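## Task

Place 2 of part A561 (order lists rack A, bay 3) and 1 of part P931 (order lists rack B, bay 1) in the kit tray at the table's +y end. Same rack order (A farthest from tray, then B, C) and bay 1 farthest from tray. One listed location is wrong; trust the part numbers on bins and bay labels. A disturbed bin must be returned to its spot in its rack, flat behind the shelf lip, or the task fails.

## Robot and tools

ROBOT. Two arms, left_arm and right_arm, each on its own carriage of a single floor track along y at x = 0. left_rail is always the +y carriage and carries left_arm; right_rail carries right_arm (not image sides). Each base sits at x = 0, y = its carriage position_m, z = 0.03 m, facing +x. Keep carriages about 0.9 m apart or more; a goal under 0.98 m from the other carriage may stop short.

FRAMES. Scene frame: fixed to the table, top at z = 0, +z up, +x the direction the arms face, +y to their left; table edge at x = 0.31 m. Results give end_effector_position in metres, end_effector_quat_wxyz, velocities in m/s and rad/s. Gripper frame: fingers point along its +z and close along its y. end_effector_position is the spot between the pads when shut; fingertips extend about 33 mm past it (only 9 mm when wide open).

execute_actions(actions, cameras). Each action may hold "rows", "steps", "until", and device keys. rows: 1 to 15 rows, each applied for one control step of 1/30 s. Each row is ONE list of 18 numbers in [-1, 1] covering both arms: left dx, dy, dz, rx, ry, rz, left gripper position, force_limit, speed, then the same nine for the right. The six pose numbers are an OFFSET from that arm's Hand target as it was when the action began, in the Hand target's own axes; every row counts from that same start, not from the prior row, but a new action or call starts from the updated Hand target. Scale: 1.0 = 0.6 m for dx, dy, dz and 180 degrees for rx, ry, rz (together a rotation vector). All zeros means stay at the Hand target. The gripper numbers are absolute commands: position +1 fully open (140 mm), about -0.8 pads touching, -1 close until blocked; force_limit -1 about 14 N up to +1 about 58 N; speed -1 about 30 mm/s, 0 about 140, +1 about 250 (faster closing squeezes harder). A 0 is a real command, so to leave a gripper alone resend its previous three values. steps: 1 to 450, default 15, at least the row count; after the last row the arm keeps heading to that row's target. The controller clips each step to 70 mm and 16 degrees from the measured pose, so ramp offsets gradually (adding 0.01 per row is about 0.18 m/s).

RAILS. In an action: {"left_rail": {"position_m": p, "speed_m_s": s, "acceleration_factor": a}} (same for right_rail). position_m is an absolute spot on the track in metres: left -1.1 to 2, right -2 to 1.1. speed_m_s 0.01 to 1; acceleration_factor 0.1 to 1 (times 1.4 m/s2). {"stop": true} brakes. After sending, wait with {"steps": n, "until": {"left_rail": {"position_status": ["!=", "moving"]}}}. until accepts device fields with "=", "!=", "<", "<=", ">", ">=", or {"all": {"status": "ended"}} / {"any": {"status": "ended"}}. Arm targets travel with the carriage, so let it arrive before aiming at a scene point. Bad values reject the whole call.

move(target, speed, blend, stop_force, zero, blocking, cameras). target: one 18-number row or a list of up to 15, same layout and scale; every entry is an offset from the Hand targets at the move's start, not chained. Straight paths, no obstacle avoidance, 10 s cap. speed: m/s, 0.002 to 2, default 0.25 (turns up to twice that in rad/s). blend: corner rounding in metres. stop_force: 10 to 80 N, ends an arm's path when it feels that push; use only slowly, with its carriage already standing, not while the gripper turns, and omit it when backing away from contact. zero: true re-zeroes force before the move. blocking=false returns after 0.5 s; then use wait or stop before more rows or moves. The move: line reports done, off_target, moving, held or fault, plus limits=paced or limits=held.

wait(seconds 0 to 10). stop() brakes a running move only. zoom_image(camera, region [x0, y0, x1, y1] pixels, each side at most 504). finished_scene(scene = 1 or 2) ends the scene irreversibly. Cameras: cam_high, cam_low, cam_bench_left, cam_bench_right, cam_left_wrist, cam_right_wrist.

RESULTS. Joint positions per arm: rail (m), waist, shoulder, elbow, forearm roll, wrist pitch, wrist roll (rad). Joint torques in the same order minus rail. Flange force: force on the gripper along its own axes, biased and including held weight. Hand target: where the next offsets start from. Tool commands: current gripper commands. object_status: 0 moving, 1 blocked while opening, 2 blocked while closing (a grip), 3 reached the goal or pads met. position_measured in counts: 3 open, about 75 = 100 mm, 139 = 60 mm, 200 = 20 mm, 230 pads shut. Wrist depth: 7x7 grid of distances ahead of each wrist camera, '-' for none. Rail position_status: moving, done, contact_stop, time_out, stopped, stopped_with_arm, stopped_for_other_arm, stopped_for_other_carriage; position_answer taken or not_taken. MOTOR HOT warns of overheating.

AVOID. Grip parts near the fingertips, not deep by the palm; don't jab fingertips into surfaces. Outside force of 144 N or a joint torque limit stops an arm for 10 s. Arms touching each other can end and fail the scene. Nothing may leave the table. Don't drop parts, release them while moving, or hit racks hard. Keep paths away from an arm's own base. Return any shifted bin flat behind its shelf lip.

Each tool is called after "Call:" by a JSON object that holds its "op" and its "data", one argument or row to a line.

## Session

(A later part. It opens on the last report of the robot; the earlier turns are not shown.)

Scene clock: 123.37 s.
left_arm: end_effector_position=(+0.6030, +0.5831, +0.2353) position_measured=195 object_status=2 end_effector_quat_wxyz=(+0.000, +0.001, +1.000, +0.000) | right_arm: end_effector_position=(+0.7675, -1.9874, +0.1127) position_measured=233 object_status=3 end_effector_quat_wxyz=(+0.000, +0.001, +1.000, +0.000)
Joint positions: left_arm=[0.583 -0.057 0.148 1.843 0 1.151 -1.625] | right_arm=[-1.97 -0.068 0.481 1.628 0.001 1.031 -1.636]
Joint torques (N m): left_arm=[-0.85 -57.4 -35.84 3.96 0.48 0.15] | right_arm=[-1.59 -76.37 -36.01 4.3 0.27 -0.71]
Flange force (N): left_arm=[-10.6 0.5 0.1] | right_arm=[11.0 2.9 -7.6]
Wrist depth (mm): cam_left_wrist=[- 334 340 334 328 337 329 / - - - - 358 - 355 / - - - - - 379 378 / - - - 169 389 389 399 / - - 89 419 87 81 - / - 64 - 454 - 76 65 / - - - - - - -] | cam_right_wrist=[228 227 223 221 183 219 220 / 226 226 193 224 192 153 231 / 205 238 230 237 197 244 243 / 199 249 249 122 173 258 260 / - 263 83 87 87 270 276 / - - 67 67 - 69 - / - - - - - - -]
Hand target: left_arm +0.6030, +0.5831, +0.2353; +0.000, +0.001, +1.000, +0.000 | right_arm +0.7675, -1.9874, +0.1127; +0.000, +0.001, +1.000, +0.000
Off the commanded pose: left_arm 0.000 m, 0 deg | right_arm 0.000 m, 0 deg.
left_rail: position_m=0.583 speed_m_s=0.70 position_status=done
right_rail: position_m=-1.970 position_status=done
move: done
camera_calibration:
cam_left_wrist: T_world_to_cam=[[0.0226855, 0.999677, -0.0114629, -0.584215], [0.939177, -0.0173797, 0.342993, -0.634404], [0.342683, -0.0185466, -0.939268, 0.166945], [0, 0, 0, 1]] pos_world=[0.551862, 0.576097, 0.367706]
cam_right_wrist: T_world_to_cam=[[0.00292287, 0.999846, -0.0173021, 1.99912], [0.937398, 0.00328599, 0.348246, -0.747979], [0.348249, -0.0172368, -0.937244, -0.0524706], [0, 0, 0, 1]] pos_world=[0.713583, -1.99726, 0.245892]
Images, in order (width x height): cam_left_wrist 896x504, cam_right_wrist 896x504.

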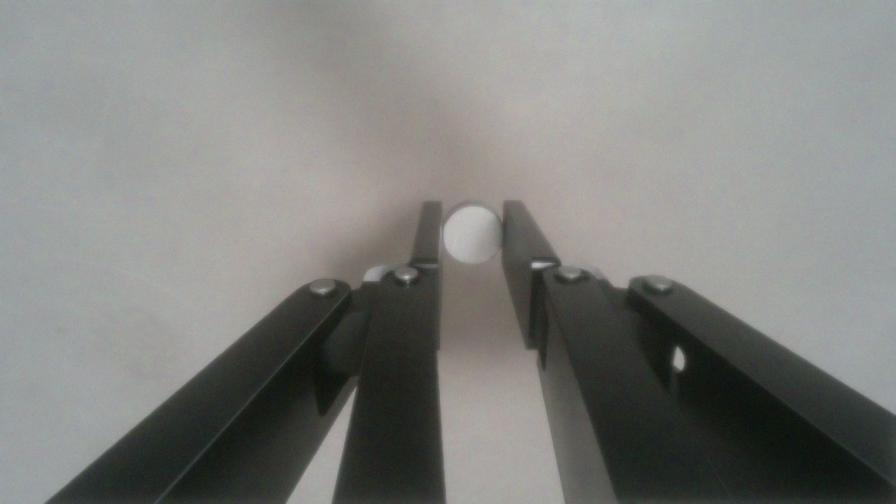

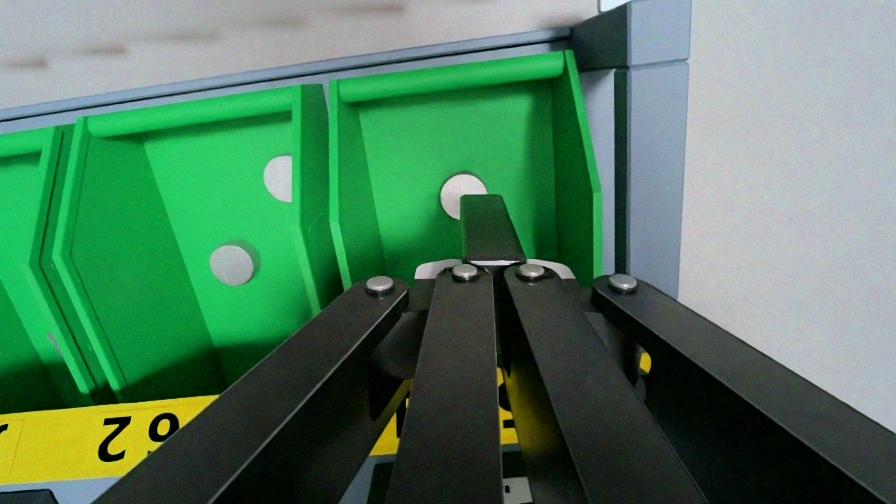

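Call:
{"op": "execute_actions", "data": {
  "actions": [
    {"left_rail": {"position_m": 1.95, "speed_m_s": 0.9, "acceleration_factor": 0.5}, "steps": 1}
  ],
  "cameras": []
}}

Call:
{"op": "move", "data": {
  "target": [0,0,0,0,0,0,-1,-0.5,-1,-0.0022,-0.0093,0.1133,0,0,0,-0.31,-0.5,0],
  "speed": 0.08,
  "cameras": ["cam_left_wrist","cam_right_wrist"]
}}

Scene clock: 128.80 s.
left_arm: end_effector_position=(+0.6030, +1.9500, +0.2353) position_measured=195 object_status=2 end_effector_quat_wxyz=(+0.000, +0.001, +1.000, +0.000) | right_arm: end_effector_position=(+0.7675, -1.9874, +0.1127) position_measured=233 object_status=3 end_effector_quat_wxyz=(+0.000, +0.001, +1.000, +0.000)
Joint positions: left_arm=[1.95 -0.057 0.148 1.843 0 1.151 -1.625] | right_arm=[-1.97 -0.068 0.481 1.628 0 1.031 -1.636]
Joint torques (N m): left_arm=[-0.92 -57.7 -36.02 3.96 0.47 0.14] | right_arm=[-1.57 -76.38 -35.98 4.27 0.25 -0.75]
Flange force (N): left_arm=[-10.3 1.2 0.4] | right_arm=[11.0 2.8 -7.5]
Wrist depth (mm): cam_left_wrist=[- 330 324 341 - - 328 / - 354 362 353 354 352 346 / - 371 374 368 370 373 366 / 396 387 398 169 389 389 - / - - 88 412 87 92 437 / - 64 - - - 76 62 / - - - - - - -] | cam_right_wrist=[- 224 222 220 211 219 220 / 226 228 194 227 212 228 233 / - 241 236 234 226 243 245 / 197 249 247 134 171 257 259 / - 230 83 87 87 81 275 / 202 - 67 67 - 69 - / - - - - - - -]
Hand target: left_arm +0.6030, +1.9500, +0.2353; +0.000, +0.001, +1.000, +0.000 | right_arm +0.7675, -1.9874, +0.1127; +0.000, +0.001, +1.000, +0.000
Tool commands: left_gripper/position=-1.0 left_gripper/force_limit=-0.5 left_gripper/speed=-1.0 right_gripper/position=-1.0 right_gripper/force_limit=-1.0 right_gripper/speed=+0.0
Off the commanded pose: left_arm 0.000 m, 0 deg | right_arm 0.000 m, 0 deg.
left_rail: position_m=1.950 speed_m_s=0.90 position_status=done
right_rail: position_m=-1.970 position_status=done
not at rest: the robot was still moving 3 seconds after this call's last action.
No camera images: "cameras" was empty.

Scene clock: 130.00 s.
left_arm: end_effector_position=(+0.6030, +1.9501, +0.2353) position_measured=195 object_status=2 end_effector_quat_wxyz=(+0.000, +0.001, +1.000, +0.000) | right_arm: end_effector_position=(+0.7689, -1.9930, +0.0448) position_measured=168 object_status=3 end_effector_quat_wxyz=(+0.000, +0.001, +1.000, +0.000)
Joint positions: left_arm=[1.95 -0.057 0.148 1.843 0 1.151 -1.625] | right_arm=[-1.97 -0.075 0.544 1.67 0 0.926 -1.643]
Joint torques (N m): left_arm=[-1.12 -57.56 -36.15 3.95 0.44 0.15] | right_arm=[-1.64 -79.05 -33.62 4.02 0.25 -0.73]
Flange force (N): left_arm=[-10.3 1.2 0.6] | right_arm=[11.0 3.1 -9.2]
Wrist depth (mm): cam_left_wrist=[332 341 331 - - 331 - / - 350 368 361 356 350 343 / - - - 374 374 371 363 / 413 - - 169 386 393 397 / - - 89 403 87 92 419 / - 64 - - - 76 62 / - - - - - - -] | cam_right_wrist=[163 159 160 152 126 104 84 / - 132 129 161 159 115 87 / 172 171 170 170 165 105 94 / 180 181 117 167 135 108 96 / 179 179 88 192 115 87 199 / - - - 204 - - - / - - - 206 201 - -]
Hand target: left_arm +0.6030, +1.9501, +0.2353; +0.000, +0.001, +1.000, +0.000 | right_arm +0.7689, -1.9930, +0.0447; +0.000, +0.001, +1.000, +0.000
Off the commanded pose: left_arm 0.000 m, 0 deg | right_arm 0.000 m, 0 deg.
left_rail: position_m=1.950 speed_m_s=0.90 position_status=done
right_rail: position_m=-1.970 position_status=done
move: done
camera_calibration:
cam_left_wrist: T_world_to_cam=[[0.0226864, 0.999677, -0.0114628, -1.95077], [0.939165, -0.0173799, 0.343026, -0.610651], [0.342715, -0.0185475, -0.939256, 0.192278], [0, 0, 0, 1]] pos_world=[0.551862, 1.9431, 0.367706]
cam_right_wrist: T_world_to_cam=[[0.00286465, 0.999844, -0.0174309, 2.0036], [0.937398, 0.00338542, 0.348244, -0.725334], [0.348248, -0.0173373, -0.937242, -0.11686], [0, 0, 0, 1]] pos_world=[0.714883, -2.00286, 0.177992]
Images, in order (width x height): cam_left_wrist 896x504, cam_right_wrist 896x504.

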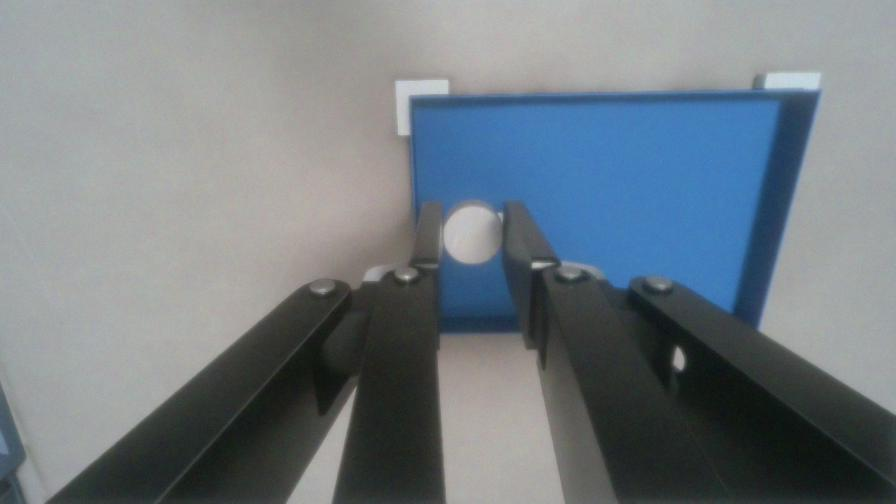

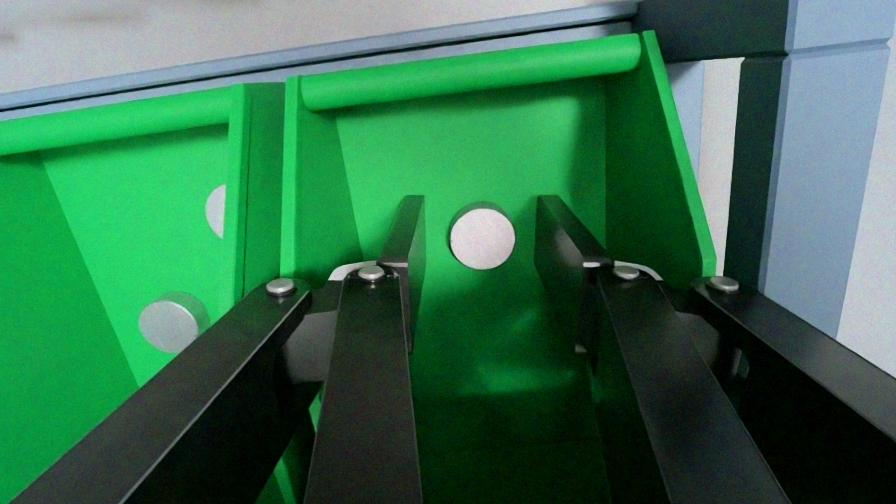

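Call:
{"op": "move", "data": {
  "target": [
    [-0.095,0.1832,0.1922,0,0,0,-1,-0.5,-1,0,0,0,0,0,0,-1,-0.5,-1],
    [-0.095,0.1832,0.3088,0,0,0,-1,-0.5,-1,0,0,0,0,0,0,-1,-0.5,-1]
  ],
  "speed": [0.2,0.08],
  "cameras": []
}}

Call:
{"op": "move", "data": {
  "target": [0,0,0.035,0,0,0,-1,-0.5,-1,0,0,0,0,0,0,-1,-0.5,-1],
  "speed": 0.012,
  "stop_force": 12,
  "cameras": ["cam_left_wrist","cam_right_wrist"]
}}

Scene clock: 134.60 s.
left_arm: end_effector_position=(+0.6604, +2.0599, +0.0501) position_measured=195 object_status=2 end_effector_quat_wxyz=(+0.000, +0.001, +1.000, +0.000) | right_arm: end_effector_position=(+0.7689, -1.9930, +0.0447) position_measured=195 object_status=2 end_effector_quat_wxyz=(+0.000, +0.001, +1.000, +0.000)
Joint positions: left_arm=[1.95 0.113 0.411 1.879 0 0.851 -1.455] | right_arm=[-1.97 -0.075 0.545 1.67 0.001 0.926 -1.643]
Joint torques (N m): left_arm=[-0.86 -77.62 -29.57 3.33 0.48 0.11] | right_arm=[-1.72 -74.77 -30.92 4.04 0.08 -0.69]
Flange force (N): left_arm=[-9.6 2.4 4.0] | right_arm=[10.9 3.0 -15.3]
Wrist depth (mm): cam_left_wrist=[164 166 165 165 165 164 163 / 165 175 175 175 174 174 172 / 173 185 182 184 184 184 179 / 183 197 192 171 191 196 183 / 205 204 88 206 87 92 192 / - 64 - 218 - 76 65 / - - - - - - -] | cam_right_wrist=[164 160 159 158 126 111 85 / - 132 129 131 159 115 87 / 172 169 167 168 163 105 94 / 181 180 131 167 150 108 99 / 188 183 83 188 87 92 193 / - - - 202 - - - / - - - 205 - - -]
Hand target: left_arm +0.6604, +2.0599, +0.0501; +0.000, +0.001, +1.000, +0.000 | right_arm +0.7689, -1.9930, +0.0447; +0.000, +0.001, +1.000, +0.000
Off the commanded pose: left_arm 0.000 m, 0 deg | right_arm 0.000 m, 0 deg.
left_rail: position_m=1.950 speed_m_s=0.90 position_status=done
right_rail: position_m=-1.970 position_status=done
move: done
No camera images: "cameras" was empty.

Scene clock: 136.33 s.
left_arm: end_effector_position=(+0.6604, +2.0599, +0.0367) position_measured=195 object_status=2 end_effector_quat_wxyz=(+0.000, +0.001, +1.000, +0.000) | right_arm: end_effector_position=(+0.7689, -1.9930, +0.0447) position_measured=195 object_status=2 end_effector_quat_wxyz=(+0.000, +0.001, +1.000, +0.000)
Joint positions: left_arm=[1.95 0.113 0.426 1.886 0 0.828 -1.455] | right_arm=[-1.97 -0.075 0.545 1.67 0.001 0.926 -1.643]
Joint torques (N m): left_arm=[-0.36 -72.32 -25.63 3.53 -0.01 0.06] | right_arm=[-1.7 -74.52 -30.97 4.07 0.04 -0.71]
Flange force (N): left_arm=[-8.8 1.6 -5.2] | right_arm=[10.9 2.8 -15.8]
Wrist depth (mm): cam_left_wrist=[154 153 153 153 153 154 152 / 160 162 162 162 162 161 161 / 165 172 172 171 170 171 168 / 164 182 177 171 177 181 176 / 172 192 88 191 87 92 183 / 207 64 - 204 - 76 65 / - - - - - - -] | cam_right_wrist=[164 160 159 158 126 - 84 / - 132 129 161 158 115 87 / 172 170 167 169 161 105 94 / 180 180 130 166 150 108 97 / - 183 83 189 87 92 197 / - - - 201 - - - / - - - 204 - - -]
Hand target: left_arm +0.6604, +2.0599, +0.0367; +0.000, +0.001, +1.000, +0.000 (not the last commanded pose) | right_arm +0.7689, -1.9930, +0.0447; +0.000, +0.001, +1.000, +0.000
Off the commanded pose: left_arm 0.008 m, 0 deg | right_arm 0.000 m, 0 deg.
left_rail: position_m=1.950 speed_m_s=0.90 position_status=done
right_rail: position_m=-1.970 position_status=done
move: contact (left_arm)
camera_calibration:
cam_left_wrist: T_world_to_cam=[[0.0225933, 0.999679, -0.0114954, -2.06406], [0.939135, -0.0172795, 0.343113, -0.594823], [0.342804, -0.0185478, -0.939224, -0.0119868], [0, 0, 0, 1]] pos_world=[0.609362, 2.0529, 0.169106]
cam_right_wrist: T_world_to_cam=[[0.00292287, 0.999846, -0.0173021, 2.00354], [0.937398, 0.00328599, 0.348246, -0.725533], [0.348249, -0.0172368, -0.937244, -0.116659], [0, 0, 0, 1]] pos_world=[0.714883, -2.00286, 0.177992]
Images, in order (width x height): cam_left_wrist 896x504, cam_right_wrist 896x504.

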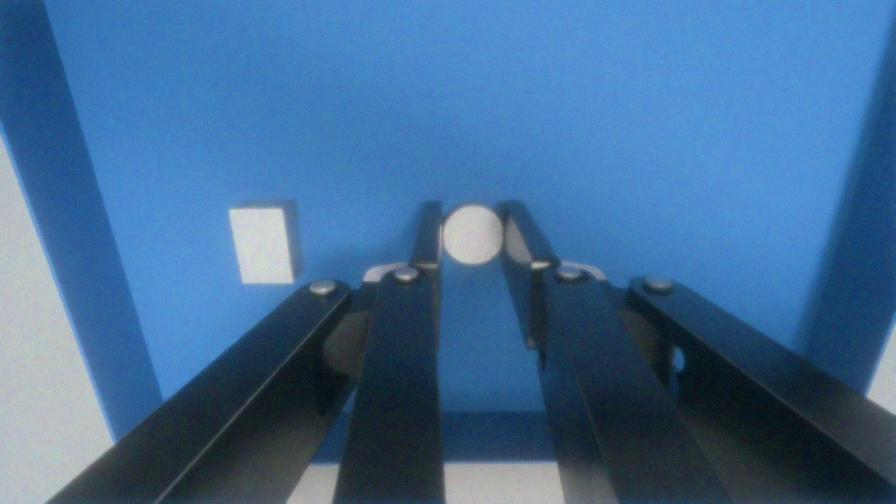

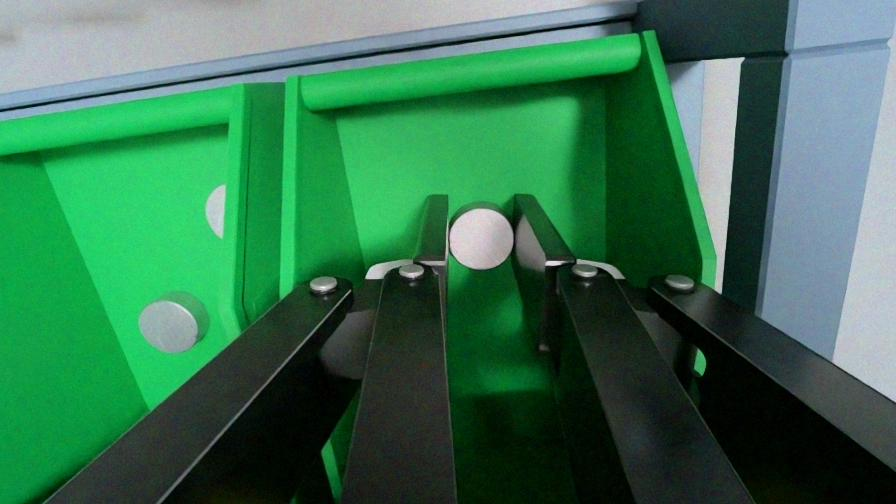

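Call:
{"op": "execute_actions", "data": {
  "actions": [
    {"rows": [[0,0,0,0,0,0,-0.31,-0.5,-0.8,0,0,0,0,0,0,-1,-0.5,-1]], "steps": 20}
  ],
  "cameras": []
}}

Call:
{"op": "move", "data": {
  "target": [
    [0,0,-0.25,0,0,0,-0.31,-0.5,-0.8,0,0,-0.25,0,0,0,-1,-0.5,-1],
    [0.1,-0.1832,-0.333,0,0,0,-0.31,-0.5,-0.8,0.28,0,-0.333,0,0,0,-1,-0.5,-1]
  ],
  "speed": [0.1,0.25],
  "blend": [0.03,0],
  "cameras": ["cam_left_wrist","cam_right_wrist"]
}}

Call:
{"op": "execute_actions", "data": {
  "actions": [
    {"right_rail": {"position_m": 0.6, "speed_m_s": 0.9, "acceleration_factor": 0.5}, "steps": 200, "until": {"all": {"status": "ended"}}}
  ],
  "cameras": ["cam_right_wrist"]
}}

Call:
{"op": "move", "data": {
  "target": [0,0,0,0,0,0,-0.31,-0.5,-0.8,0,0,0.328,0,0,0,-1,-0.5,-1],
  "speed": 0.15,
  "cameras": []
}}

Call:
{"op": "move", "data": {
  "target": [0,0,0,0,0,0,-0.31,-0.5,-0.8,0,0,0.035,0,0,0,-1,-0.5,-1],
  "speed": 0.012,
  "stop_force": 12,
  "cameras": ["cam_right_wrist"]
}}

Scene clock: 141.80 s.
left_arm: end_effector_position=(+0.6604, +2.0599, +0.0367) position_measured=168 object_status=3 end_effector_quat_wxyz=(+0.000, +0.001, +1.000, +0.000) | right_arm: end_effector_position=(+0.7689, -1.9930, +0.0447) position_measured=195 object_status=2 end_effector_quat_wxyz=(+0.000, +0.001, +1.000, +0.000)
Joint positions: left_arm=[1.95 0.113 0.426 1.886 0 0.828 -1.455] | right_arm=[-1.97 -0.075 0.545 1.67 0.001 0.926 -1.643]
Joint torques (N m): left_arm=[-1.37 -78.87 -28.77 3.24 0.43 0.1] | right_arm=[-1.62 -74.61 -30.93 4.08 0.07 -0.71]
Flange force (N): left_arm=[-10.1 3.1 4.8] | right_arm=[11.0 2.8 -15.7]
Wrist depth (mm): cam_left_wrist=[153 153 153 153 153 154 152 / 160 162 161 161 161 161 161 / 165 171 171 171 170 170 168 / 164 182 168 171 144 181 177 / 172 189 89 193 93 92 175 / - 64 - 204 - 76 65 / - - - 224 - - 63] | cam_right_wrist=[164 160 159 151 126 105 84 / - 132 129 161 159 115 87 / 172 170 166 168 160 105 91 / 180 182 132 167 150 108 98 / 188 184 83 191 87 92 199 / - - - 201 - - - / - - - - - - -]
Hand target: left_arm +0.6604, +2.0599, +0.0367; +0.000, +0.001, +1.000, +0.000 | right_arm +0.7689, -1.9930, +0.0447; +0.000, +0.001, +1.000, +0.000
Off the commanded pose: left_arm 0.000 m, 0 deg | right_arm 0.000 m, 0 deg.
left_rail: position_m=1.950 speed_m_s=0.90 position_status=done
right_rail: position_m=-1.970 position_status=done
No camera images: "cameras" was empty.

Scene clock: 144.43 s.
left_arm: end_effector_position=(+0.6000, +1.9501, +0.2364) position_measured=168 object_status=3 end_effector_quat_wxyz=(+0.000, +0.001, +1.000, +0.000) | right_arm: end_effector_position=(+0.6008, -1.9926, +0.2444) position_measured=195 object_status=2 end_effector_quat_wxyz=(+0.000, +0.001, +1.000, +0.000)
Joint positions: left_arm=[1.95 -0.058 0.143 1.847 0 1.152 -1.626] | right_arm=[-1.97 -0.095 0.139 1.835 0 1.166 -1.663]
Joint torques (N m): left_arm=[-0.27 -57.66 -35.91 3.57 0.44 0.07] | right_arm=[-1.52 -46.46 -38.67 4.57 0.26 -0.76]
Flange force (N): left_arm=[-11.5 0.2 0.7] | right_arm=[9.4 3.5 -5.1]
Wrist depth (mm): cam_left_wrist=[- - - - 333 336 336 / - 344 360 352 357 360 349 / - 383 383 378 371 371 361 / - - 390 396 144 393 - / - 78 89 412 87 92 420 / - 64 - - - 76 64 / - - - - - - 63] | cam_right_wrist=[346 343 342 - - - 336 / 368 354 360 356 374 - 347 / 381 - - 377 380 390 - / - - - 165 121 397 - / - - 83 - 87 86 - / - - - - - - - / - - - - - - -]
Hand target: left_arm +0.6000, +1.9501, +0.2365; +0.000, +0.001, +1.000, +0.000 | right_arm +0.6008, -1.9926, +0.2444; +0.000, +0.001, +1.000, +0.000
Off the commanded pose: left_arm 0.000 m, 0 deg | right_arm 0.000 m, 0 deg.
left_rail: position_m=1.950 speed_m_s=0.90 position_status=done
right_rail: position_m=-1.970 position_status=done
move: done
camera_calibration:
cam_left_wrist: T_world_to_cam=[[0.0225927, 0.999679, -0.0114977, -1.95063], [0.939167, -0.0172799, 0.343025, -0.6085], [0.342716, -0.0185481, -0.939256, 0.194306], [0, 0, 0, 1]] pos_world=[0.548962, 1.9431, 0.368806]
cam_right_wrist: T_world_to_cam=[[0.00286335, 0.999844, -0.0174317, 2.00717], [0.937431, 0.00338529, 0.348156, -0.637253], [0.348161, -0.0173379, -0.937275, 0.12882], [0, 0, 0, 1]] pos_world=[0.546783, -2.00246, 0.377592]
Images, in order (width x height): cam_left_wrist 896x504, cam_right_wrist 896x504.

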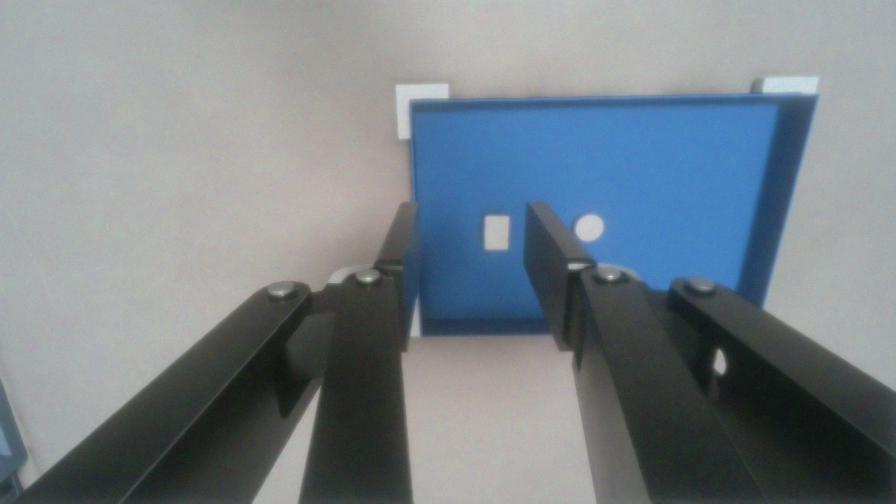

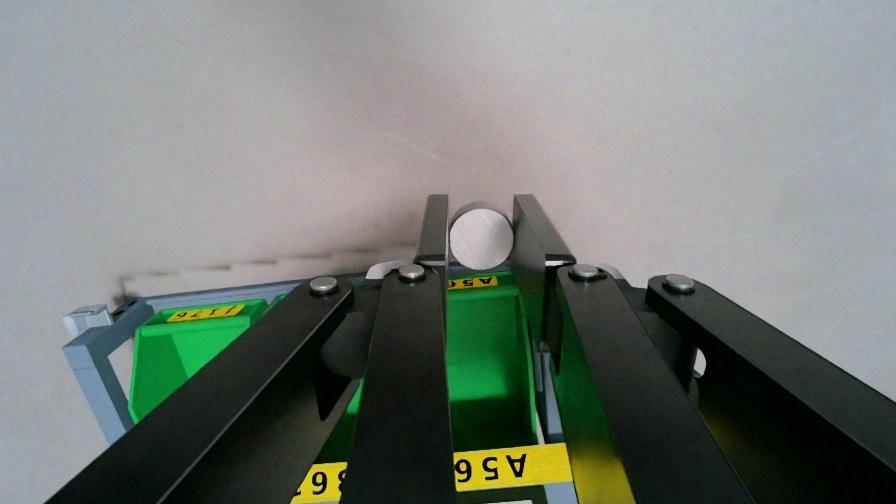

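Scene clock: 148.83 s.
left_arm: end_effector_position=(+0.6000, +1.9501, +0.2365) position_measured=168 object_status=3 end_effector_quat_wxyz=(+0.000, +0.001, +1.000, +0.000) | right_arm: end_effector_position=(+0.6008, +0.5774, +0.2444) position_measured=195 object_status=2 end_effector_quat_wxyz=(+0.000, +0.001, +1.000, +0.000)
Joint positions: left_arm=[1.95 -0.058 0.143 1.847 0 1.152 -1.626] | right_arm=[0.6 -0.095 0.139 1.835 0 1.166 -1.663]
Joint torques (N m): left_arm=[-0.67 -56.75 -36.09 4.01 0.45 0.09] | right_arm=[-1.63 -46.38 -38.8 4.57 0.23 -0.72]
Flange force (N): left_arm=[-9.8 0.6 -0.1] | right_arm=[9.9 3.9 -5.0]
Wrist depth (mm): cam_left_wrist=[- - - - - - - / - 358 356 355 353 353 350 / - - 376 374 376 374 - / - - - 393 144 394 - / 425 79 89 420 87 92 415 / - 64 - 439 - 76 65 / - - - 489 - - 63] | cam_right_wrist=[352 342 340 346 341 340 336 / 376 363 357 356 359 374 - / 390 370 - - - - - / 412 - - 165 121 408 - / 436 - 83 83 87 86 - / - - - 452 - - - / - - - - - - -]
Hand target: left_arm +0.6000, +1.9501, +0.2365; +0.000, +0.001, +1.000, +0.000 | right_arm +0.6008, +0.5774, +0.2444; +0.000, +0.001, +1.000, +0.000
Tool commands: left_gripper/position=-0.31 left_gripper/force_limit=-0.5 left_gripper/speed=-0.8 right_gripper/position=-1.0 right_gripper/force_limit=-0.5 right_gripper/speed=-1.0
Off the commanded pose: left_arm 0.000 m, 0 deg | right_arm 0.000 m, 0 deg.
left_rail: position_m=1.950 speed_m_s=0.90 position_status=done
right_rail: position_m=0.600 speed_m_s=0.90 position_status=done
camera_calibration:
cam_right_wrist: T_world_to_cam=[[0.00292287, 0.999846, -0.0173021, -0.562514], [0.937398, 0.00328599, 0.348246, -0.645948], [0.348249, -0.0172368, -0.937244, 0.173355], [0, 0, 0, 1]] pos_world=[0.546783, 0.567538, 0.377692]
Images, in order (width x height): cam_right_wrist 896x504.

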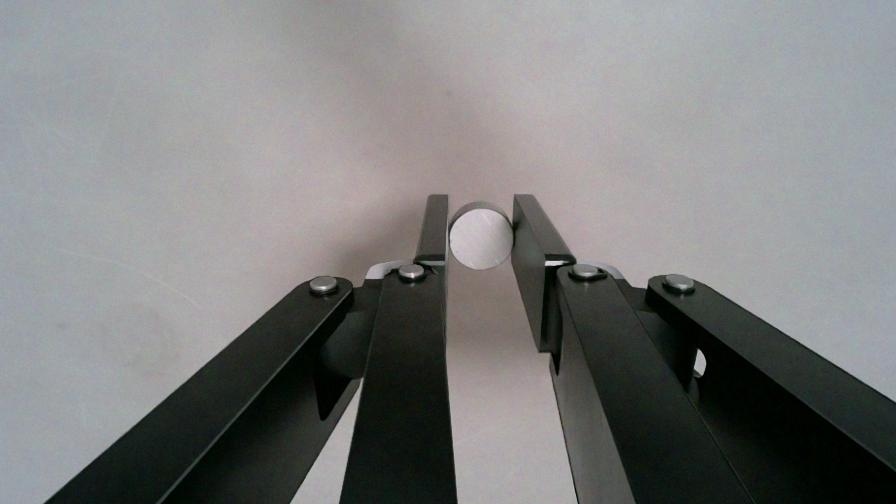

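Scene clock: 150.57 s.
left_arm: end_effector_position=(+0.6000, +1.9501, +0.2365) position_measured=168 object_status=3 end_effector_quat_wxyz=(+0.000, +0.001, +1.000, +0.000) | right_arm: end_effector_position=(+0.6009, +0.5775, +0.0477) position_measured=195 object_status=2 end_effector_quat_wxyz=(+0.000, +0.001, +1.000, +0.000)
Joint positions: left_arm=[1.95 -0.058 0.143 1.847 0 1.152 -1.626] | right_arm=[0.6 -0.095 0.327 2.015 0.001 0.799 -1.663]
Joint torques (N m): left_arm=[-0.93 -56.75 -36.11 4.01 0.46 0.09] | right_arm=[-1.21 -57.97 -30.24 3.64 0.29 -0.7]
Flange force (N): left_arm=[-9.5 1.4 0.1] | right_arm=[7.2 3.0 -7.7]
Wrist depth (mm): cam_left_wrist=[- - - - - - 342 / - 359 - 353 357 354 353 / - - - 376 375 373 360 / - 410 - 393 143 393 398 / - 78 89 419 87 91 - / - 64 - - - 76 65 / - - - 491 - - 63] | cam_right_wrist=[- 166 167 163 164 163 163 / 175 174 174 173 172 170 171 / 185 184 184 180 182 184 180 / 195 197 193 167 150 192 191 / 208 204 83 200 87 92 203 / - - - 217 - - - / - - - 235 - - -]
Hand target: left_arm +0.6000, +1.9501, +0.2365; +0.000, +0.001, +1.000, +0.000 | right_arm +0.6009, +0.5775, +0.0476; +0.000, +0.001, +1.000, +0.000
Off the commanded pose: left_arm 0.000 m, 0 deg | right_arm 0.000 m, 0 deg.
left_rail: position_m=1.950 speed_m_s=0.90 position_status=done
right_rail: position_m=0.600 speed_m_s=0.90 position_status=done
move: done
No camera images: "cameras" was empty.

Scene clock: 152.23 s.
left_arm: end_effector_position=(+0.6000, +1.9501, +0.2365) position_measured=168 object_status=3 end_effector_quat_wxyz=(+0.000, +0.001, +1.000, +0.000) | right_arm: end_effector_position=(+0.6010, +0.5775, +0.0349) position_measured=195 object_status=2 end_effector_quat_wxyz=(+0.000, +0.001, +1.000, +0.000)
Joint positions: left_arm=[1.95 -0.058 0.143 1.847 0 1.152 -1.626] | right_arm=[0.6 -0.095 0.343 2.022 0.001 0.775 -1.663]
Joint torques (N m): left_arm=[-1.29 -56.76 -35.95 3.96 0.51 0.11] | right_arm=[-1.09 -51.77 -25.9 3.7 0.16 -0.72]
Flange force (N): left_arm=[-10.1 2.0 0.1] | right_arm=[9.3 3.0 -19.3]
Wrist depth (mm): cam_left_wrist=[346 - - - - - 342 / - - - 354 351 354 346 / - 385 - 373 376 374 360 / 401 - - 396 144 391 402 / 416 79 89 416 87 91 - / - 64 - - - 76 64 / - - - - - - 62] | cam_right_wrist=[154 154 154 151 152 152 151 / 163 162 161 161 159 160 159 / 172 172 171 169 169 169 168 / 182 181 180 166 150 178 178 / 193 191 83 189 87 92 189 / - - - 201 - - - / - - - 215 - - -]
Hand target: left_arm +0.6000, +1.9501, +0.2365; +0.000, +0.001, +1.000, +0.000 | right_arm +0.6009, +0.5775, +0.0349; +0.000, +0.001, +1.000, +0.000 (not the last commanded pose)
Off the commanded pose: left_arm 0.000 m, 0 deg | right_arm 0.008 m, 0 deg.
left_rail: position_m=1.950 speed_m_s=0.90 position_status=done
right_rail: position_m=0.600 speed_m_s=0.90 position_status=done
move: contact (right_arm)
camera_calibration:
cam_right_wrist: T_world_to_cam=[[0.00295947, 0.999844, -0.0173948, -0.566245], [0.937365, 0.0032856, 0.348333, -0.57314], [0.348336, -0.0173362, -0.937209, -0.0231562], [0, 0, 0, 1]] pos_world=[0.546983, 0.567638, 0.168092]
Images, in order (width x height): cam_right_wrist 896x504.

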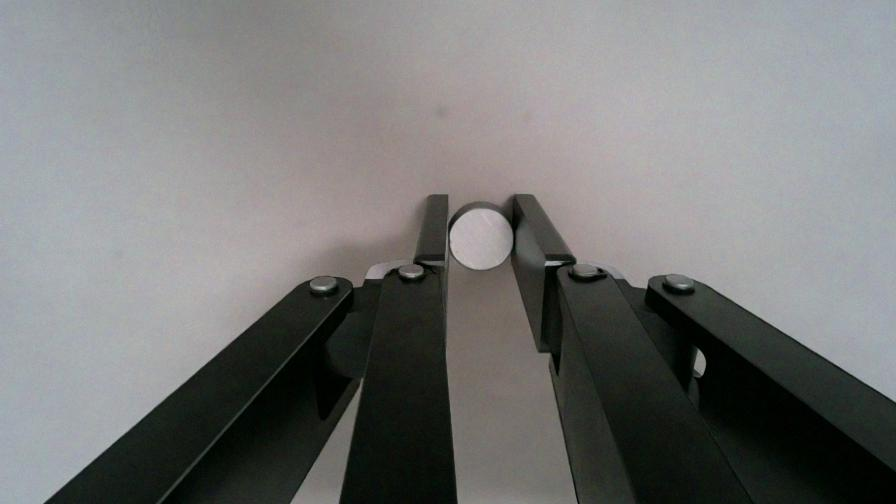

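Call:
{"op": "execute_actions", "data": {
  "actions": [
    {"rows": [[0,0,0,0,0,0,-0.31,-0.5,-0.8,0,0,0,0,0,0,-0.31,-0.5,-0.8]], "steps": 20}
  ],
  "cameras": []
}}

Call:
{"op": "move", "data": {
  "target": [0,0,0,0,0,0,-0.31,-0.5,-0.8,0,0,-0.333,0,0,0,-0.31,-0.5,-0.8],
  "speed": 0.2,
  "cameras": []
}}

Call:
{"op": "execute_actions", "data": {
  "actions": [
    {"right_rail": {"position_m": -0.9, "speed_m_s": 0.9, "acceleration_factor": 0.5}, "steps": 30},
    {"left_rail": {"position_m": 0.575, "speed_m_s": 0.7, "acceleration_factor": 0.5}, "steps": 300, "until": {"all": {"status": "ended"}}}
  ],
  "cameras": ["cam_left_wrist"]
}}

Scene clock: 156.40 s.
left_arm: end_effector_position=(+0.6000, +1.9501, +0.2365) position_measured=168 object_status=3 end_effector_quat_wxyz=(+0.000, +0.001, +1.000, +0.000) | right_arm: end_effector_position=(+0.6009, +0.5775, +0.0349) position_measured=168 object_status=3 end_effector_quat_wxyz=(+0.000, +0.001, +1.000, +0.000)
Joint positions: left_arm=[1.95 -0.058 0.143 1.847 0 1.152 -1.626] | right_arm=[0.6 -0.095 0.343 2.023 0.001 0.775 -1.663]
Joint torques (N m): left_arm=[-0.9 -56.55 -36.05 3.99 0.42 0.13] | right_arm=[-1.61 -57.37 -29.51 3.56 0.27 -0.72]
Flange force (N): left_arm=[-9.4 1.3 -0.2] | right_arm=[9.0 3.8 -10.0]
Wrist depth (mm): cam_left_wrist=[- - - 351 - 333 - / 353 - - 354 357 354 344 / 379 372 374 375 372 371 - / 401 - - 393 144 393 - / 439 79 89 416 87 91 415 / - 64 - - - 76 64 / - - - - - - 63] | cam_right_wrist=[154 153 154 153 152 151 151 / 162 162 162 161 160 160 159 / 171 171 171 170 169 169 - / 182 182 178 169 165 176 178 / 194 188 88 189 116 87 186 / - - - 203 203 - - / - - - 217 - - -]
Hand target: left_arm +0.6000, +1.9501, +0.2365; +0.000, +0.001, +1.000, +0.000 | right_arm +0.6009, +0.5775, +0.0349; +0.000, +0.001, +1.000, +0.000
Off the commanded pose: left_arm 0.000 m, 0 deg | right_arm 0.000 m, 0 deg.
left_rail: position_m=1.950 speed_m_s=0.90 position_status=done
right_rail: position_m=0.600 speed_m_s=0.90 position_status=done
No camera images: "cameras" was empty.

Scene clock: 157.83 s.
left_arm: end_effector_position=(+0.6000, +1.9501, +0.2365) position_measured=168 object_status=3 end_effector_quat_wxyz=(+0.000, +0.001, +1.000, +0.000) | right_arm: end_effector_position=(+0.6008, +0.5774, +0.2347) position_measured=168 object_status=3 end_effector_quat_wxyz=(+0.000, +0.001, +1.000, +0.000)
Joint positions: left_arm=[1.95 -0.058 0.143 1.847 0 1.152 -1.626] | right_arm=[0.6 -0.095 0.146 1.847 0 1.149 -1.663]
Joint torques (N m): left_arm=[-0.99 -56.91 -35.88 3.97 0.42 0.09] | right_arm=[-1.48 -45.86 -38.1 4.57 0.25 -0.74]
Flange force (N): left_arm=[-10.5 1.0 0.4] | right_arm=[11.0 3.7 -6.4]
Wrist depth (mm): cam_left_wrist=[- - 334 347 340 341 335 / - - 358 353 354 353 335 / - 381 - 375 373 372 378 / - 415 - 394 144 394 - / - 78 89 418 87 91 418 / - 64 - 447 - 76 65 / - - - - - - 62] | cam_right_wrist=[- 332 338 336 336 334 - / 352 355 356 350 - - - / - - 370 372 - 373 - / - 401 392 123 122 381 392 / - - 88 117 115 87 - / - - - 440 - - - / - - - - - - -]
Hand target: left_arm +0.6000, +1.9501, +0.2365; +0.000, +0.001, +1.000, +0.000 | right_arm +0.6008, +0.5774, +0.2347; +0.000, +0.001, +1.000, +0.000
Off the commanded pose: left_arm 0.000 m, 0 deg | right_arm 0.000 m, 0 deg.
left_rail: position_m=1.950 speed_m_s=0.90 position_status=done
right_rail: position_m=0.600 speed_m_s=0.90 position_status=done
move: done
No camera images: "cameras" was empty.

Scene clock: 162.03 s.
left_arm: end_effector_position=(+0.6000, +0.5751, +0.2364) position_measured=168 object_status=3 end_effector_quat_wxyz=(+0.000, +0.001, +1.000, +0.000) | right_arm: end_effector_position=(+0.6008, -0.9226, +0.2347) position_measured=168 object_status=3 end_effector_quat_wxyz=(+0.000, +0.001, +1.000, +0.000)
Joint positions: left_arm=[0.575 -0.058 0.143 1.847 0 1.152 -1.626] | right_arm=[-0.9 -0.095 0.146 1.847 0 1.149 -1.663]
Joint torques (N m): left_arm=[-0.76 -56.97 -35.89 4 0.45 0.12] | right_arm=[-1.67 -46.57 -38.27 4.49 0.25 -0.72]
Flange force (N): left_arm=[-10.7 1.1 -0.1] | right_arm=[9.7 3.9 -5.5]
Flange force at the end of the 1st action (N): left_arm=[-9.8 0.7 0.2] | right_arm=[10.3 10.4 -5.7]
Wrist depth (mm): cam_left_wrist=[333 - - - - 334 - / - 362 - - 358 359 - / - - 371 370 374 379 - / - - 380 - 138 392 - / - 79 89 436 87 91 - / - 64 - 457 - 76 64 / - - - - - - 63] | cam_right_wrist=[- - 330 335 334 324 328 / 358 - 354 355 356 - - / 382 - 372 369 368 371 - / 404 - 392 - 136 376 - / - - 88 416 115 87 - / - - - 442 - - - / - - - - - - -]
Hand target: left_arm +0.6000, +0.5751, +0.2365; +0.000, +0.001, +1.000, +0.000 | right_arm +0.6008, -0.9226, +0.2347; +0.000, +0.001, +1.000, +0.000
Tool commands: left_gripper/position=-0.31 left_gripper/force_limit=-0.5 left_gripper/speed=-0.8 right_gripper/position=-0.31 right_gripper/force_limit=-0.5 right_gripper/speed=-0.8
Off the commanded pose: left_arm 0.000 m, 0 deg | right_arm 0.000 m, 0 deg.
left_rail: position_m=0.575 speed_m_s=0.70 position_status=done
right_rail: position_m=-0.900 speed_m_s=0.90 position_status=done
camera_calibration:
cam_left_wrist: T_world_to_cam=[[0.0226864, 0.999677, -0.0114628, -0.576137], [0.939165, -0.0173799, 0.343026, -0.632108], [0.342715, -0.0185475, -0.939256, 0.168837], [0, 0, 0, 1]] pos_world=[0.548862, 0.568097, 0.368806]
Images, in order (width x height): cam_left_wrist 896x504.

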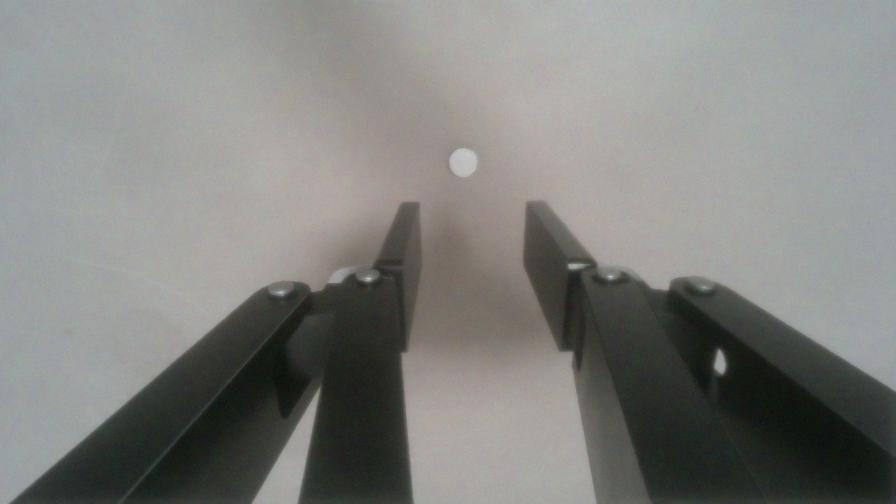

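Call:
{"op": "move", "data": {
  "target": [-0.0058,0,0.335,0,0,0,-0.31,-0.5,-0.8,0,0,0,0,0,0,-0.31,-0.5,-0.8],
  "speed": 0.14,
  "cameras": ["cam_left_wrist"]
}}

Call:
{"op": "execute_actions", "data": {
  "actions": [
    {"rows": [[0,0,0,0,0,0,-1,-0.5,-1,0,0,0,0,0,0,-0.31,-0.5,-0.8]], "steps": 50}
  ],
  "cameras": []
}}

Call:
{"op": "move", "data": {
  "target": [
    [0,0,-0.1,0,0,0,-1,-0.5,-1,0,0,0,0,0,0,-0.31,-0.5,-0.8],
    [0,0,-0.333,0,0,0,-1,-0.5,-1,0,0,0,0,0,0,-0.31,-0.5,-0.8]
  ],
  "speed": [0.1,0.2],
  "blend": [0.02,0],
  "cameras": ["cam_left_wrist"]
}}

Call:
{"op": "execute_actions", "data": {
  "actions": [
    {"left_rail": {"position_m": 2.0, "speed_m_s": 0.9, "acceleration_factor": 0.5}, "steps": 200, "until": {"all": {"status": "ended"}}}
  ],
  "cameras": ["cam_left_wrist"]
}}

Scene clock: 167.27 s.
left_arm: end_effector_position=(+0.6036, +0.5751, +0.0355) position_measured=168 object_status=3 end_effector_quat_wxyz=(+0.000, +0.001, +1.000, +0.000) | right_arm: end_effector_position=(+0.6008, -0.9226, +0.2347) position_measured=168 object_status=3 end_effector_quat_wxyz=(+0.000, +0.001, +1.000, +0.000)
Joint positions: left_arm=[0.575 -0.057 0.345 2.018 0.001 0.778 -1.625] | right_arm=[-0.9 -0.095 0.146 1.847 0 1.149 -1.663]
Joint torques (N m): left_arm=[-0.69 -68.32 -27.49 3.11 0.33 0.07] | right_arm=[-1.34 -46.84 -38.12 4.49 0.29 -0.74]
Flange force (N): left_arm=[-8.4 0.7 3.6] | right_arm=[9.1 3.4 -5.3]
Wrist depth (mm): cam_left_wrist=[- 155 154 - - - 150 / 165 - - - 164 - - / 173 - 172 170 - - 169 / 182 182 - 167 138 - 181 / - 79 89 - 87 91 188 / - 64 - - - 76 64 / - - - 222 - - 63] | cam_right_wrist=[338 - 335 321 335 329 - / - 360 - 357 352 355 - / - 375 - 374 359 - - / - 400 - 395 122 - - / - - 88 - 115 87 - / - - - - - - - / - - - - - - -]
Hand target: left_arm +0.6036, +0.5751, +0.0355; +0.000, +0.001, +1.000, +0.000 | right_arm +0.6008, -0.9226, +0.2347; +0.000, +0.001, +1.000, +0.000
Off the commanded pose: left_arm 0.000 m, 0 deg | right_arm 0.000 m, 0 deg.
left_rail: position_m=0.575 speed_m_s=0.70 position_status=done
right_rail: position_m=-0.900 speed_m_s=0.90 position_status=done
move: done
camera_calibration:
cam_left_wrist: T_world_to_cam=[[0.0225933, 0.999679, -0.0114954, -0.578466], [0.939135, -0.0172795, 0.343113, -0.566631], [0.342804, -0.0185478, -0.939224, -0.021148], [0, 0, 0, 1]] pos_world=[0.552462, 0.568097, 0.167906]
Images, in order (width x height): cam_left_wrist 896x504.

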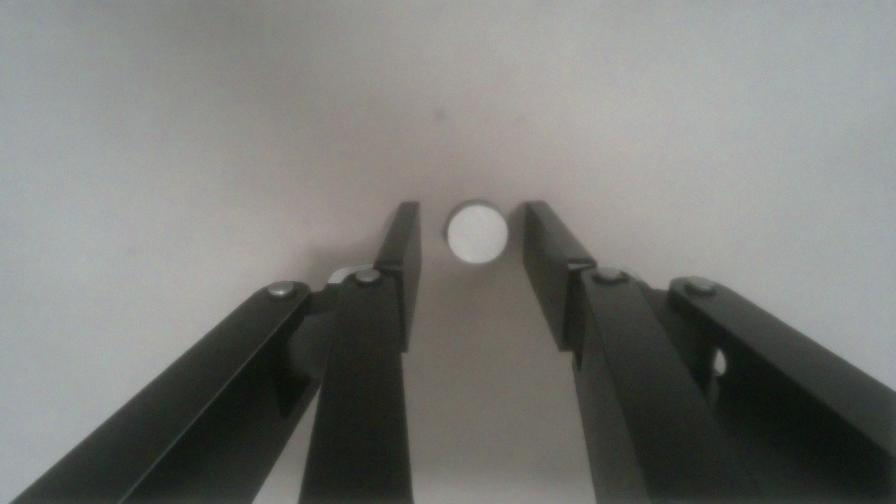

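Scene clock: 169.13 s.
left_arm: end_effector_position=(+0.6036, +0.5751, +0.0355) position_measured=195 object_status=2 end_effector_quat_wxyz=(+0.000, +0.001, +1.000, +0.000) | right_arm: end_effector_position=(+0.6008, -0.9226, +0.2347) position_measured=168 object_status=3 end_effector_quat_wxyz=(+0.000, +0.001, +1.000, +0.000)
Joint positions: left_arm=[0.575 -0.057 0.345 2.018 0.001 0.778 -1.625] | right_arm=[-0.9 -0.095 0.146 1.847 0 1.149 -1.663]
Joint torques (N m): left_arm=[-0.49 -63.21 -24.33 3.22 0.38 0.13] | right_arm=[-1.48 -46.89 -38.36 4.52 0.22 -0.74]
Flange force (N): left_arm=[-8.0 -0.2 -4.5] | right_arm=[9.6 3.8 -5.3]
Wrist depth (mm): cam_left_wrist=[154 - 153 - - 153 151 / - - - - 163 159 - / 174 172 173 173 - - 173 / - 182 - 169 108 182 177 / - 188 84 - 87 81 193 / - 64 - - - 76 62 / - - - - - - -] | cam_right_wrist=[336 340 337 333 334 - 332 / - 358 347 - 355 - - / - 370 369 361 - 372 374 / 402 - - - 122 389 396 / - - 88 - 115 87 - / - - - - - - - / - - - - - - -]
Hand target: left_arm +0.6036, +0.5751, +0.0355; +0.000, +0.001, +1.000, +0.000 | right_arm +0.6008, -0.9226, +0.2347; +0.000, +0.001, +1.000, +0.000
Off the commanded pose: left_arm 0.000 m, 0 deg | right_arm 0.000 m, 0 deg.
left_rail: position_m=0.575 speed_m_s=0.70 position_status=done
right_rail: position_m=-0.900 speed_m_s=0.90 position_status=done
No camera images: "cameras" was empty.

Scene clock: 170.83 s.
left_arm: end_effector_position=(+0.6035, +0.5751, +0.2352) position_measured=195 object_status=2 end_effector_quat_wxyz=(+0.000, +0.001, +1.000, +0.000) | right_arm: end_effector_position=(+0.6008, -0.9226, +0.2347) position_measured=168 object_status=3 end_effector_quat_wxyz=(+0.000, +0.001, +1.000, +0.000)
Joint positions: left_arm=[0.575 -0.057 0.149 1.842 0 1.151 -1.625] | right_arm=[-0.9 -0.095 0.146 1.847 0 1.149 -1.663]
Joint torques (N m): left_arm=[-0.79 -58.9 -35.58 3.92 0.58 0.12] | right_arm=[-1.52 -46.64 -38.21 4.5 0.23 -0.7]
Flange force (N): left_arm=[-13.1 0.9 1.1] | right_arm=[9.6 3.8 -5.8]
Wrist depth (mm): cam_left_wrist=[337 328 - 346 - - - / - - 362 356 360 - 348 / 383 - 373 377 372 376 376 / 400 405 - 169 386 389 399 / 426 416 88 - 87 81 - / - 64 - - - 76 65 / - - - - - - -] | cam_right_wrist=[337 - 332 336 - - 329 / 355 357 350 352 361 353 354 / - 374 365 - - - 385 / - - - 135 122 389 377 / - - 88 410 115 87 - / - - - 466 - - - / - - - - - - -]
Hand target: left_arm +0.6035, +0.5751, +0.2353; +0.000, +0.001, +1.000, +0.000 | right_arm +0.6008, -0.9226, +0.2347; +0.000, +0.001, +1.000, +0.000
Off the commanded pose: left_arm 0.000 m, 0 deg | right_arm 0.000 m, 0 deg.
left_rail: position_m=0.575 speed_m_s=0.70 position_status=done
right_rail: position_m=-0.900 speed_m_s=0.90 position_status=done
move: done
camera_calibration:
cam_left_wrist: T_world_to_cam=[[0.0225927, 0.999679, -0.0114977, -0.576167], [0.939167, -0.0172799, 0.343025, -0.635042], [0.342716, -0.0185481, -0.939256, 0.16651], [0, 0, 0, 1]] pos_world=[0.552362, 0.568097, 0.367606]
Images, in order (width x height): cam_left_wrist 896x504.

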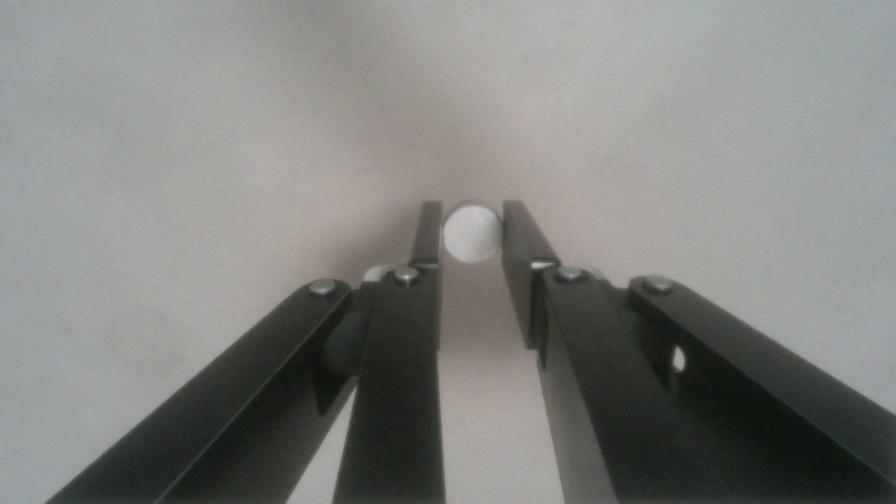

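Scene clock: 173.93 s.
left_arm: end_effector_position=(+0.6035, +2.0000, +0.2353) position_measured=195 object_status=2 end_effector_quat_wxyz=(+0.000, +0.001, +1.000, +0.000) | right_arm: end_effector_position=(+0.6008, -0.9226, +0.2347) position_measured=168 object_status=3 end_effector_quat_wxyz=(+0.000, +0.001, +1.000, +0.000)
Joint positions: left_arm=[2 -0.057 0.149 1.842 0 1.151 -1.625] | right_arm=[-0.9 -0.095 0.146 1.847 0 1.149 -1.663]
Joint torques (N m): left_arm=[-1.02 -57.9 -36.23 3.99 0.5 0.11] | right_arm=[-1.6 -46.78 -38.32 4.5 0.27 -0.71]
Flange force (N): left_arm=[-10.2 1.4 0.7] | right_arm=[9.9 3.8 -5.5]
Wrist depth (mm): cam_left_wrist=[337 - 331 - - - - / - 356 348 356 357 349 361 / - - 361 370 375 371 378 / 394 393 - 168 387 386 404 / - - 89 410 87 86 409 / - 64 - - - 76 62 / - - - - - - -] | cam_right_wrist=[336 336 342 334 333 329 335 / - 354 347 355 348 346 340 / - 380 382 362 373 379 383 / - 394 - 396 135 394 391 / - 94 93 412 115 87 415 / - - - - - - - / - - - - - - -]
Hand target: left_arm +0.6035, +2.0000, +0.2353; +0.000, +0.001, +1.000, +0.000 | right_arm +0.6008, -0.9226, +0.2347; +0.000, +0.001, +1.000, +0.000
Tool commands: left_gripper/position=-1.0 left_gripper/force_limit=-0.5 left_gripper/speed=-1.0 right_gripper/position=-0.31 right_gripper/force_limit=-0.5 right_gripper/speed=-0.8
Off the commanded pose: left_arm 0.000 m, 0 deg | right_arm 0.000 m, 0 deg.
left_rail: position_m=2.000 speed_m_s=0.90 position_status=done
right_rail: position_m=-0.900 speed_m_s=0.90 position_status=done
camera_calibration:
cam_left_wrist: T_world_to_cam=[[0.0225933, 0.999679, -0.0114954, -2.00061], [0.939135, -0.0172795, 0.343113, -0.610435], [0.342804, -0.0185478, -0.939224, 0.192878], [0, 0, 0, 1]] pos_world=[0.552362, 1.993, 0.367606]
Images, in order (width x height): cam_left_wrist 896x504.

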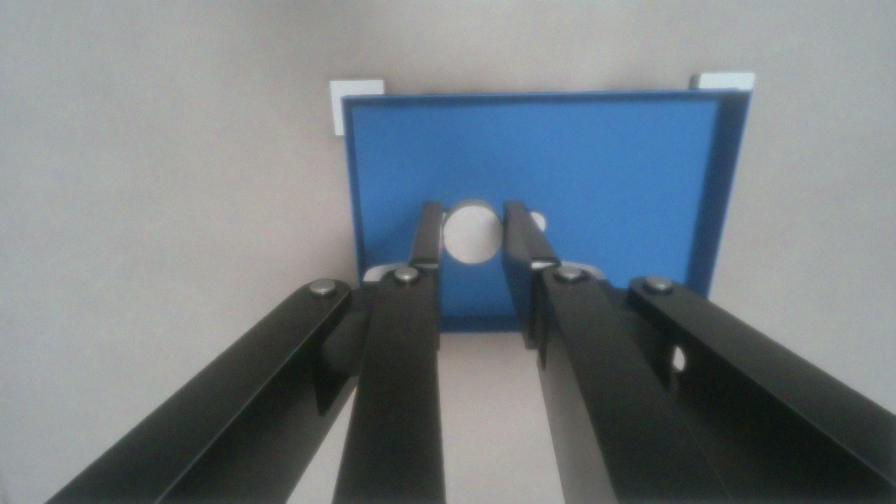

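Call:
{"op": "move", "data": {
  "target": [
    [-0.0942,0.2333,0.192,0,0,0,-1,-0.5,-1,0,0,0,0,0,0,-0.31,-0.5,-0.8],
    [-0.0942,0.2333,0.3088,0,0,0,-1,-0.5,-1,0,0,0,0,0,0,-0.31,-0.5,-0.8]
  ],
  "speed": [0.2,0.08],
  "cameras": []
}}

Call:
{"op": "move", "data": {
  "target": [0,0,0.035,0,0,0,-1,-0.5,-1,0,0,0,0,0,0,-0.31,-0.5,-0.8],
  "speed": 0.012,
  "stop_force": 12,
  "cameras": ["cam_left_wrist"]
}}

Scene clock: 178.40 s.
left_arm: end_effector_position=(+0.6605, +2.1399, +0.0501) position_measured=195 object_status=2 end_effector_quat_wxyz=(+0.000, +0.001, +1.000, +0.000) | right_arm: end_effector_position=(+0.6008, -0.9226, +0.2347) position_measured=168 object_status=3 end_effector_quat_wxyz=(+0.000, +0.001, +1.000, +0.000)
Joint positions: left_arm=[2 0.158 0.418 1.867 0 0.856 -1.411] | right_arm=[-0.9 -0.095 0.146 1.847 0 1.149 -1.663]
Joint torques (N m): left_arm=[-0.84 -78.61 -29.73 3.31 0.46 0.11] | right_arm=[-1.64 -46.6 -38.22 4.52 0.22 -0.72]
Flange force (N): left_arm=[-9.4 2.6 4.0] | right_arm=[9.9 4.0 -5.6]
Wrist depth (mm): cam_left_wrist=[166 166 166 165 165 162 166 / 177 175 174 175 175 171 173 / 183 185 185 185 184 174 186 / 186 197 193 171 191 195 197 / 209 207 89 206 87 92 - / 220 63 - 218 - 76 62 / - - - - - - -] | cam_right_wrist=[347 330 335 - 334 332 - / 348 - 348 354 - 359 - / 377 371 - 371 367 368 374 / - - 392 379 135 - 394 / - - 88 419 115 87 - / - - - 437 - - - / - - - 486 - - -]
Hand target: left_arm +0.6605, +2.1399, +0.0500; +0.000, +0.001, +1.000, +0.000 | right_arm +0.6008, -0.9226, +0.2347; +0.000, +0.001, +1.000, +0.000
Off the commanded pose: left_arm 0.000 m, 0 deg | right_arm 0.000 m, 0 deg.
left_rail: position_m=2.000 speed_m_s=0.90 position_status=done
right_rail: position_m=-0.900 speed_m_s=0.90 position_status=done
move: done
No camera images: "cameras" was empty.

Scene clock: 180.13 s.
left_arm: end_effector_position=(+0.6606, +2.1399, +0.0367) position_measured=195 object_status=2 end_effector_quat_wxyz=(+0.000, +0.001, +1.000, +0.000) | right_arm: end_effector_position=(+0.6008, -0.9226, +0.2347) position_measured=168 object_status=3 end_effector_quat_wxyz=(+0.000, +0.001, +1.000, +0.000)
Joint positions: left_arm=[2 0.158 0.434 1.875 0 0.833 -1.411] | right_arm=[-0.9 -0.095 0.146 1.847 0 1.149 -1.663]
Joint torques (N m): left_arm=[-0.16 -73.09 -25.81 3.52 0.01 0.11] | right_arm=[-1.53 -46.7 -38.23 4.54 0.23 -0.71]
Flange force (N): left_arm=[-8.7 1.6 -5.3] | right_arm=[9.7 3.6 -5.4]
Wrist depth (mm): cam_left_wrist=[154 153 153 153 153 152 - / 162 162 162 162 161 157 - / 172 172 171 171 171 160 - / 170 182 177 171 177 161 182 / 194 192 89 191 87 81 - / 205 64 - 204 - 76 62 / - - - - - - -] | cam_right_wrist=[- 343 340 336 341 336 327 / - 351 355 355 - 346 - / 385 384 368 357 - 372 - / 395 - 392 - 122 393 - / 427 - 93 414 115 87 - / - - - - - - - / - - - - - - -]
Hand target: left_arm +0.6606, +2.1399, +0.0367; +0.000, +0.001, +1.000, +0.000 (not the last commanded pose) | right_arm +0.6008, -0.9226, +0.2347; +0.000, +0.001, +1.000, +0.000
Off the commanded pose: left_arm 0.008 m, 0 deg | right_arm 0.000 m, 0 deg.
left_rail: position_m=2.000 speed_m_s=0.90 position_status=done
right_rail: position_m=-0.900 speed_m_s=0.90 position_status=done
move: contact (left_arm)
camera_calibration:
cam_left_wrist: T_world_to_cam=[[0.0225946, 0.999679, -0.0114949, -2.14414], [0.939135, -0.0172809, 0.343113, -0.593495], [0.342804, -0.0185478, -0.939224, -0.0106293], [0, 0, 0, 1]] pos_world=[0.609462, 2.133, 0.169006]
Images, in order (width x height): cam_left_wrist 896x504.

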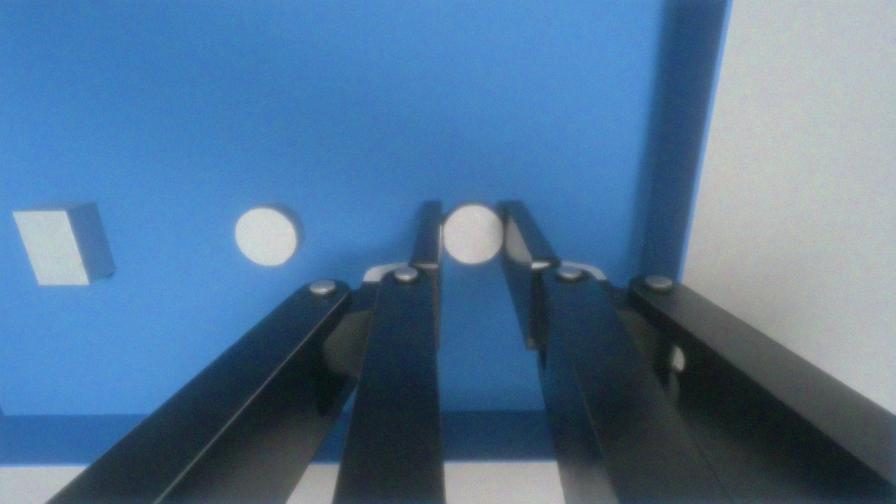

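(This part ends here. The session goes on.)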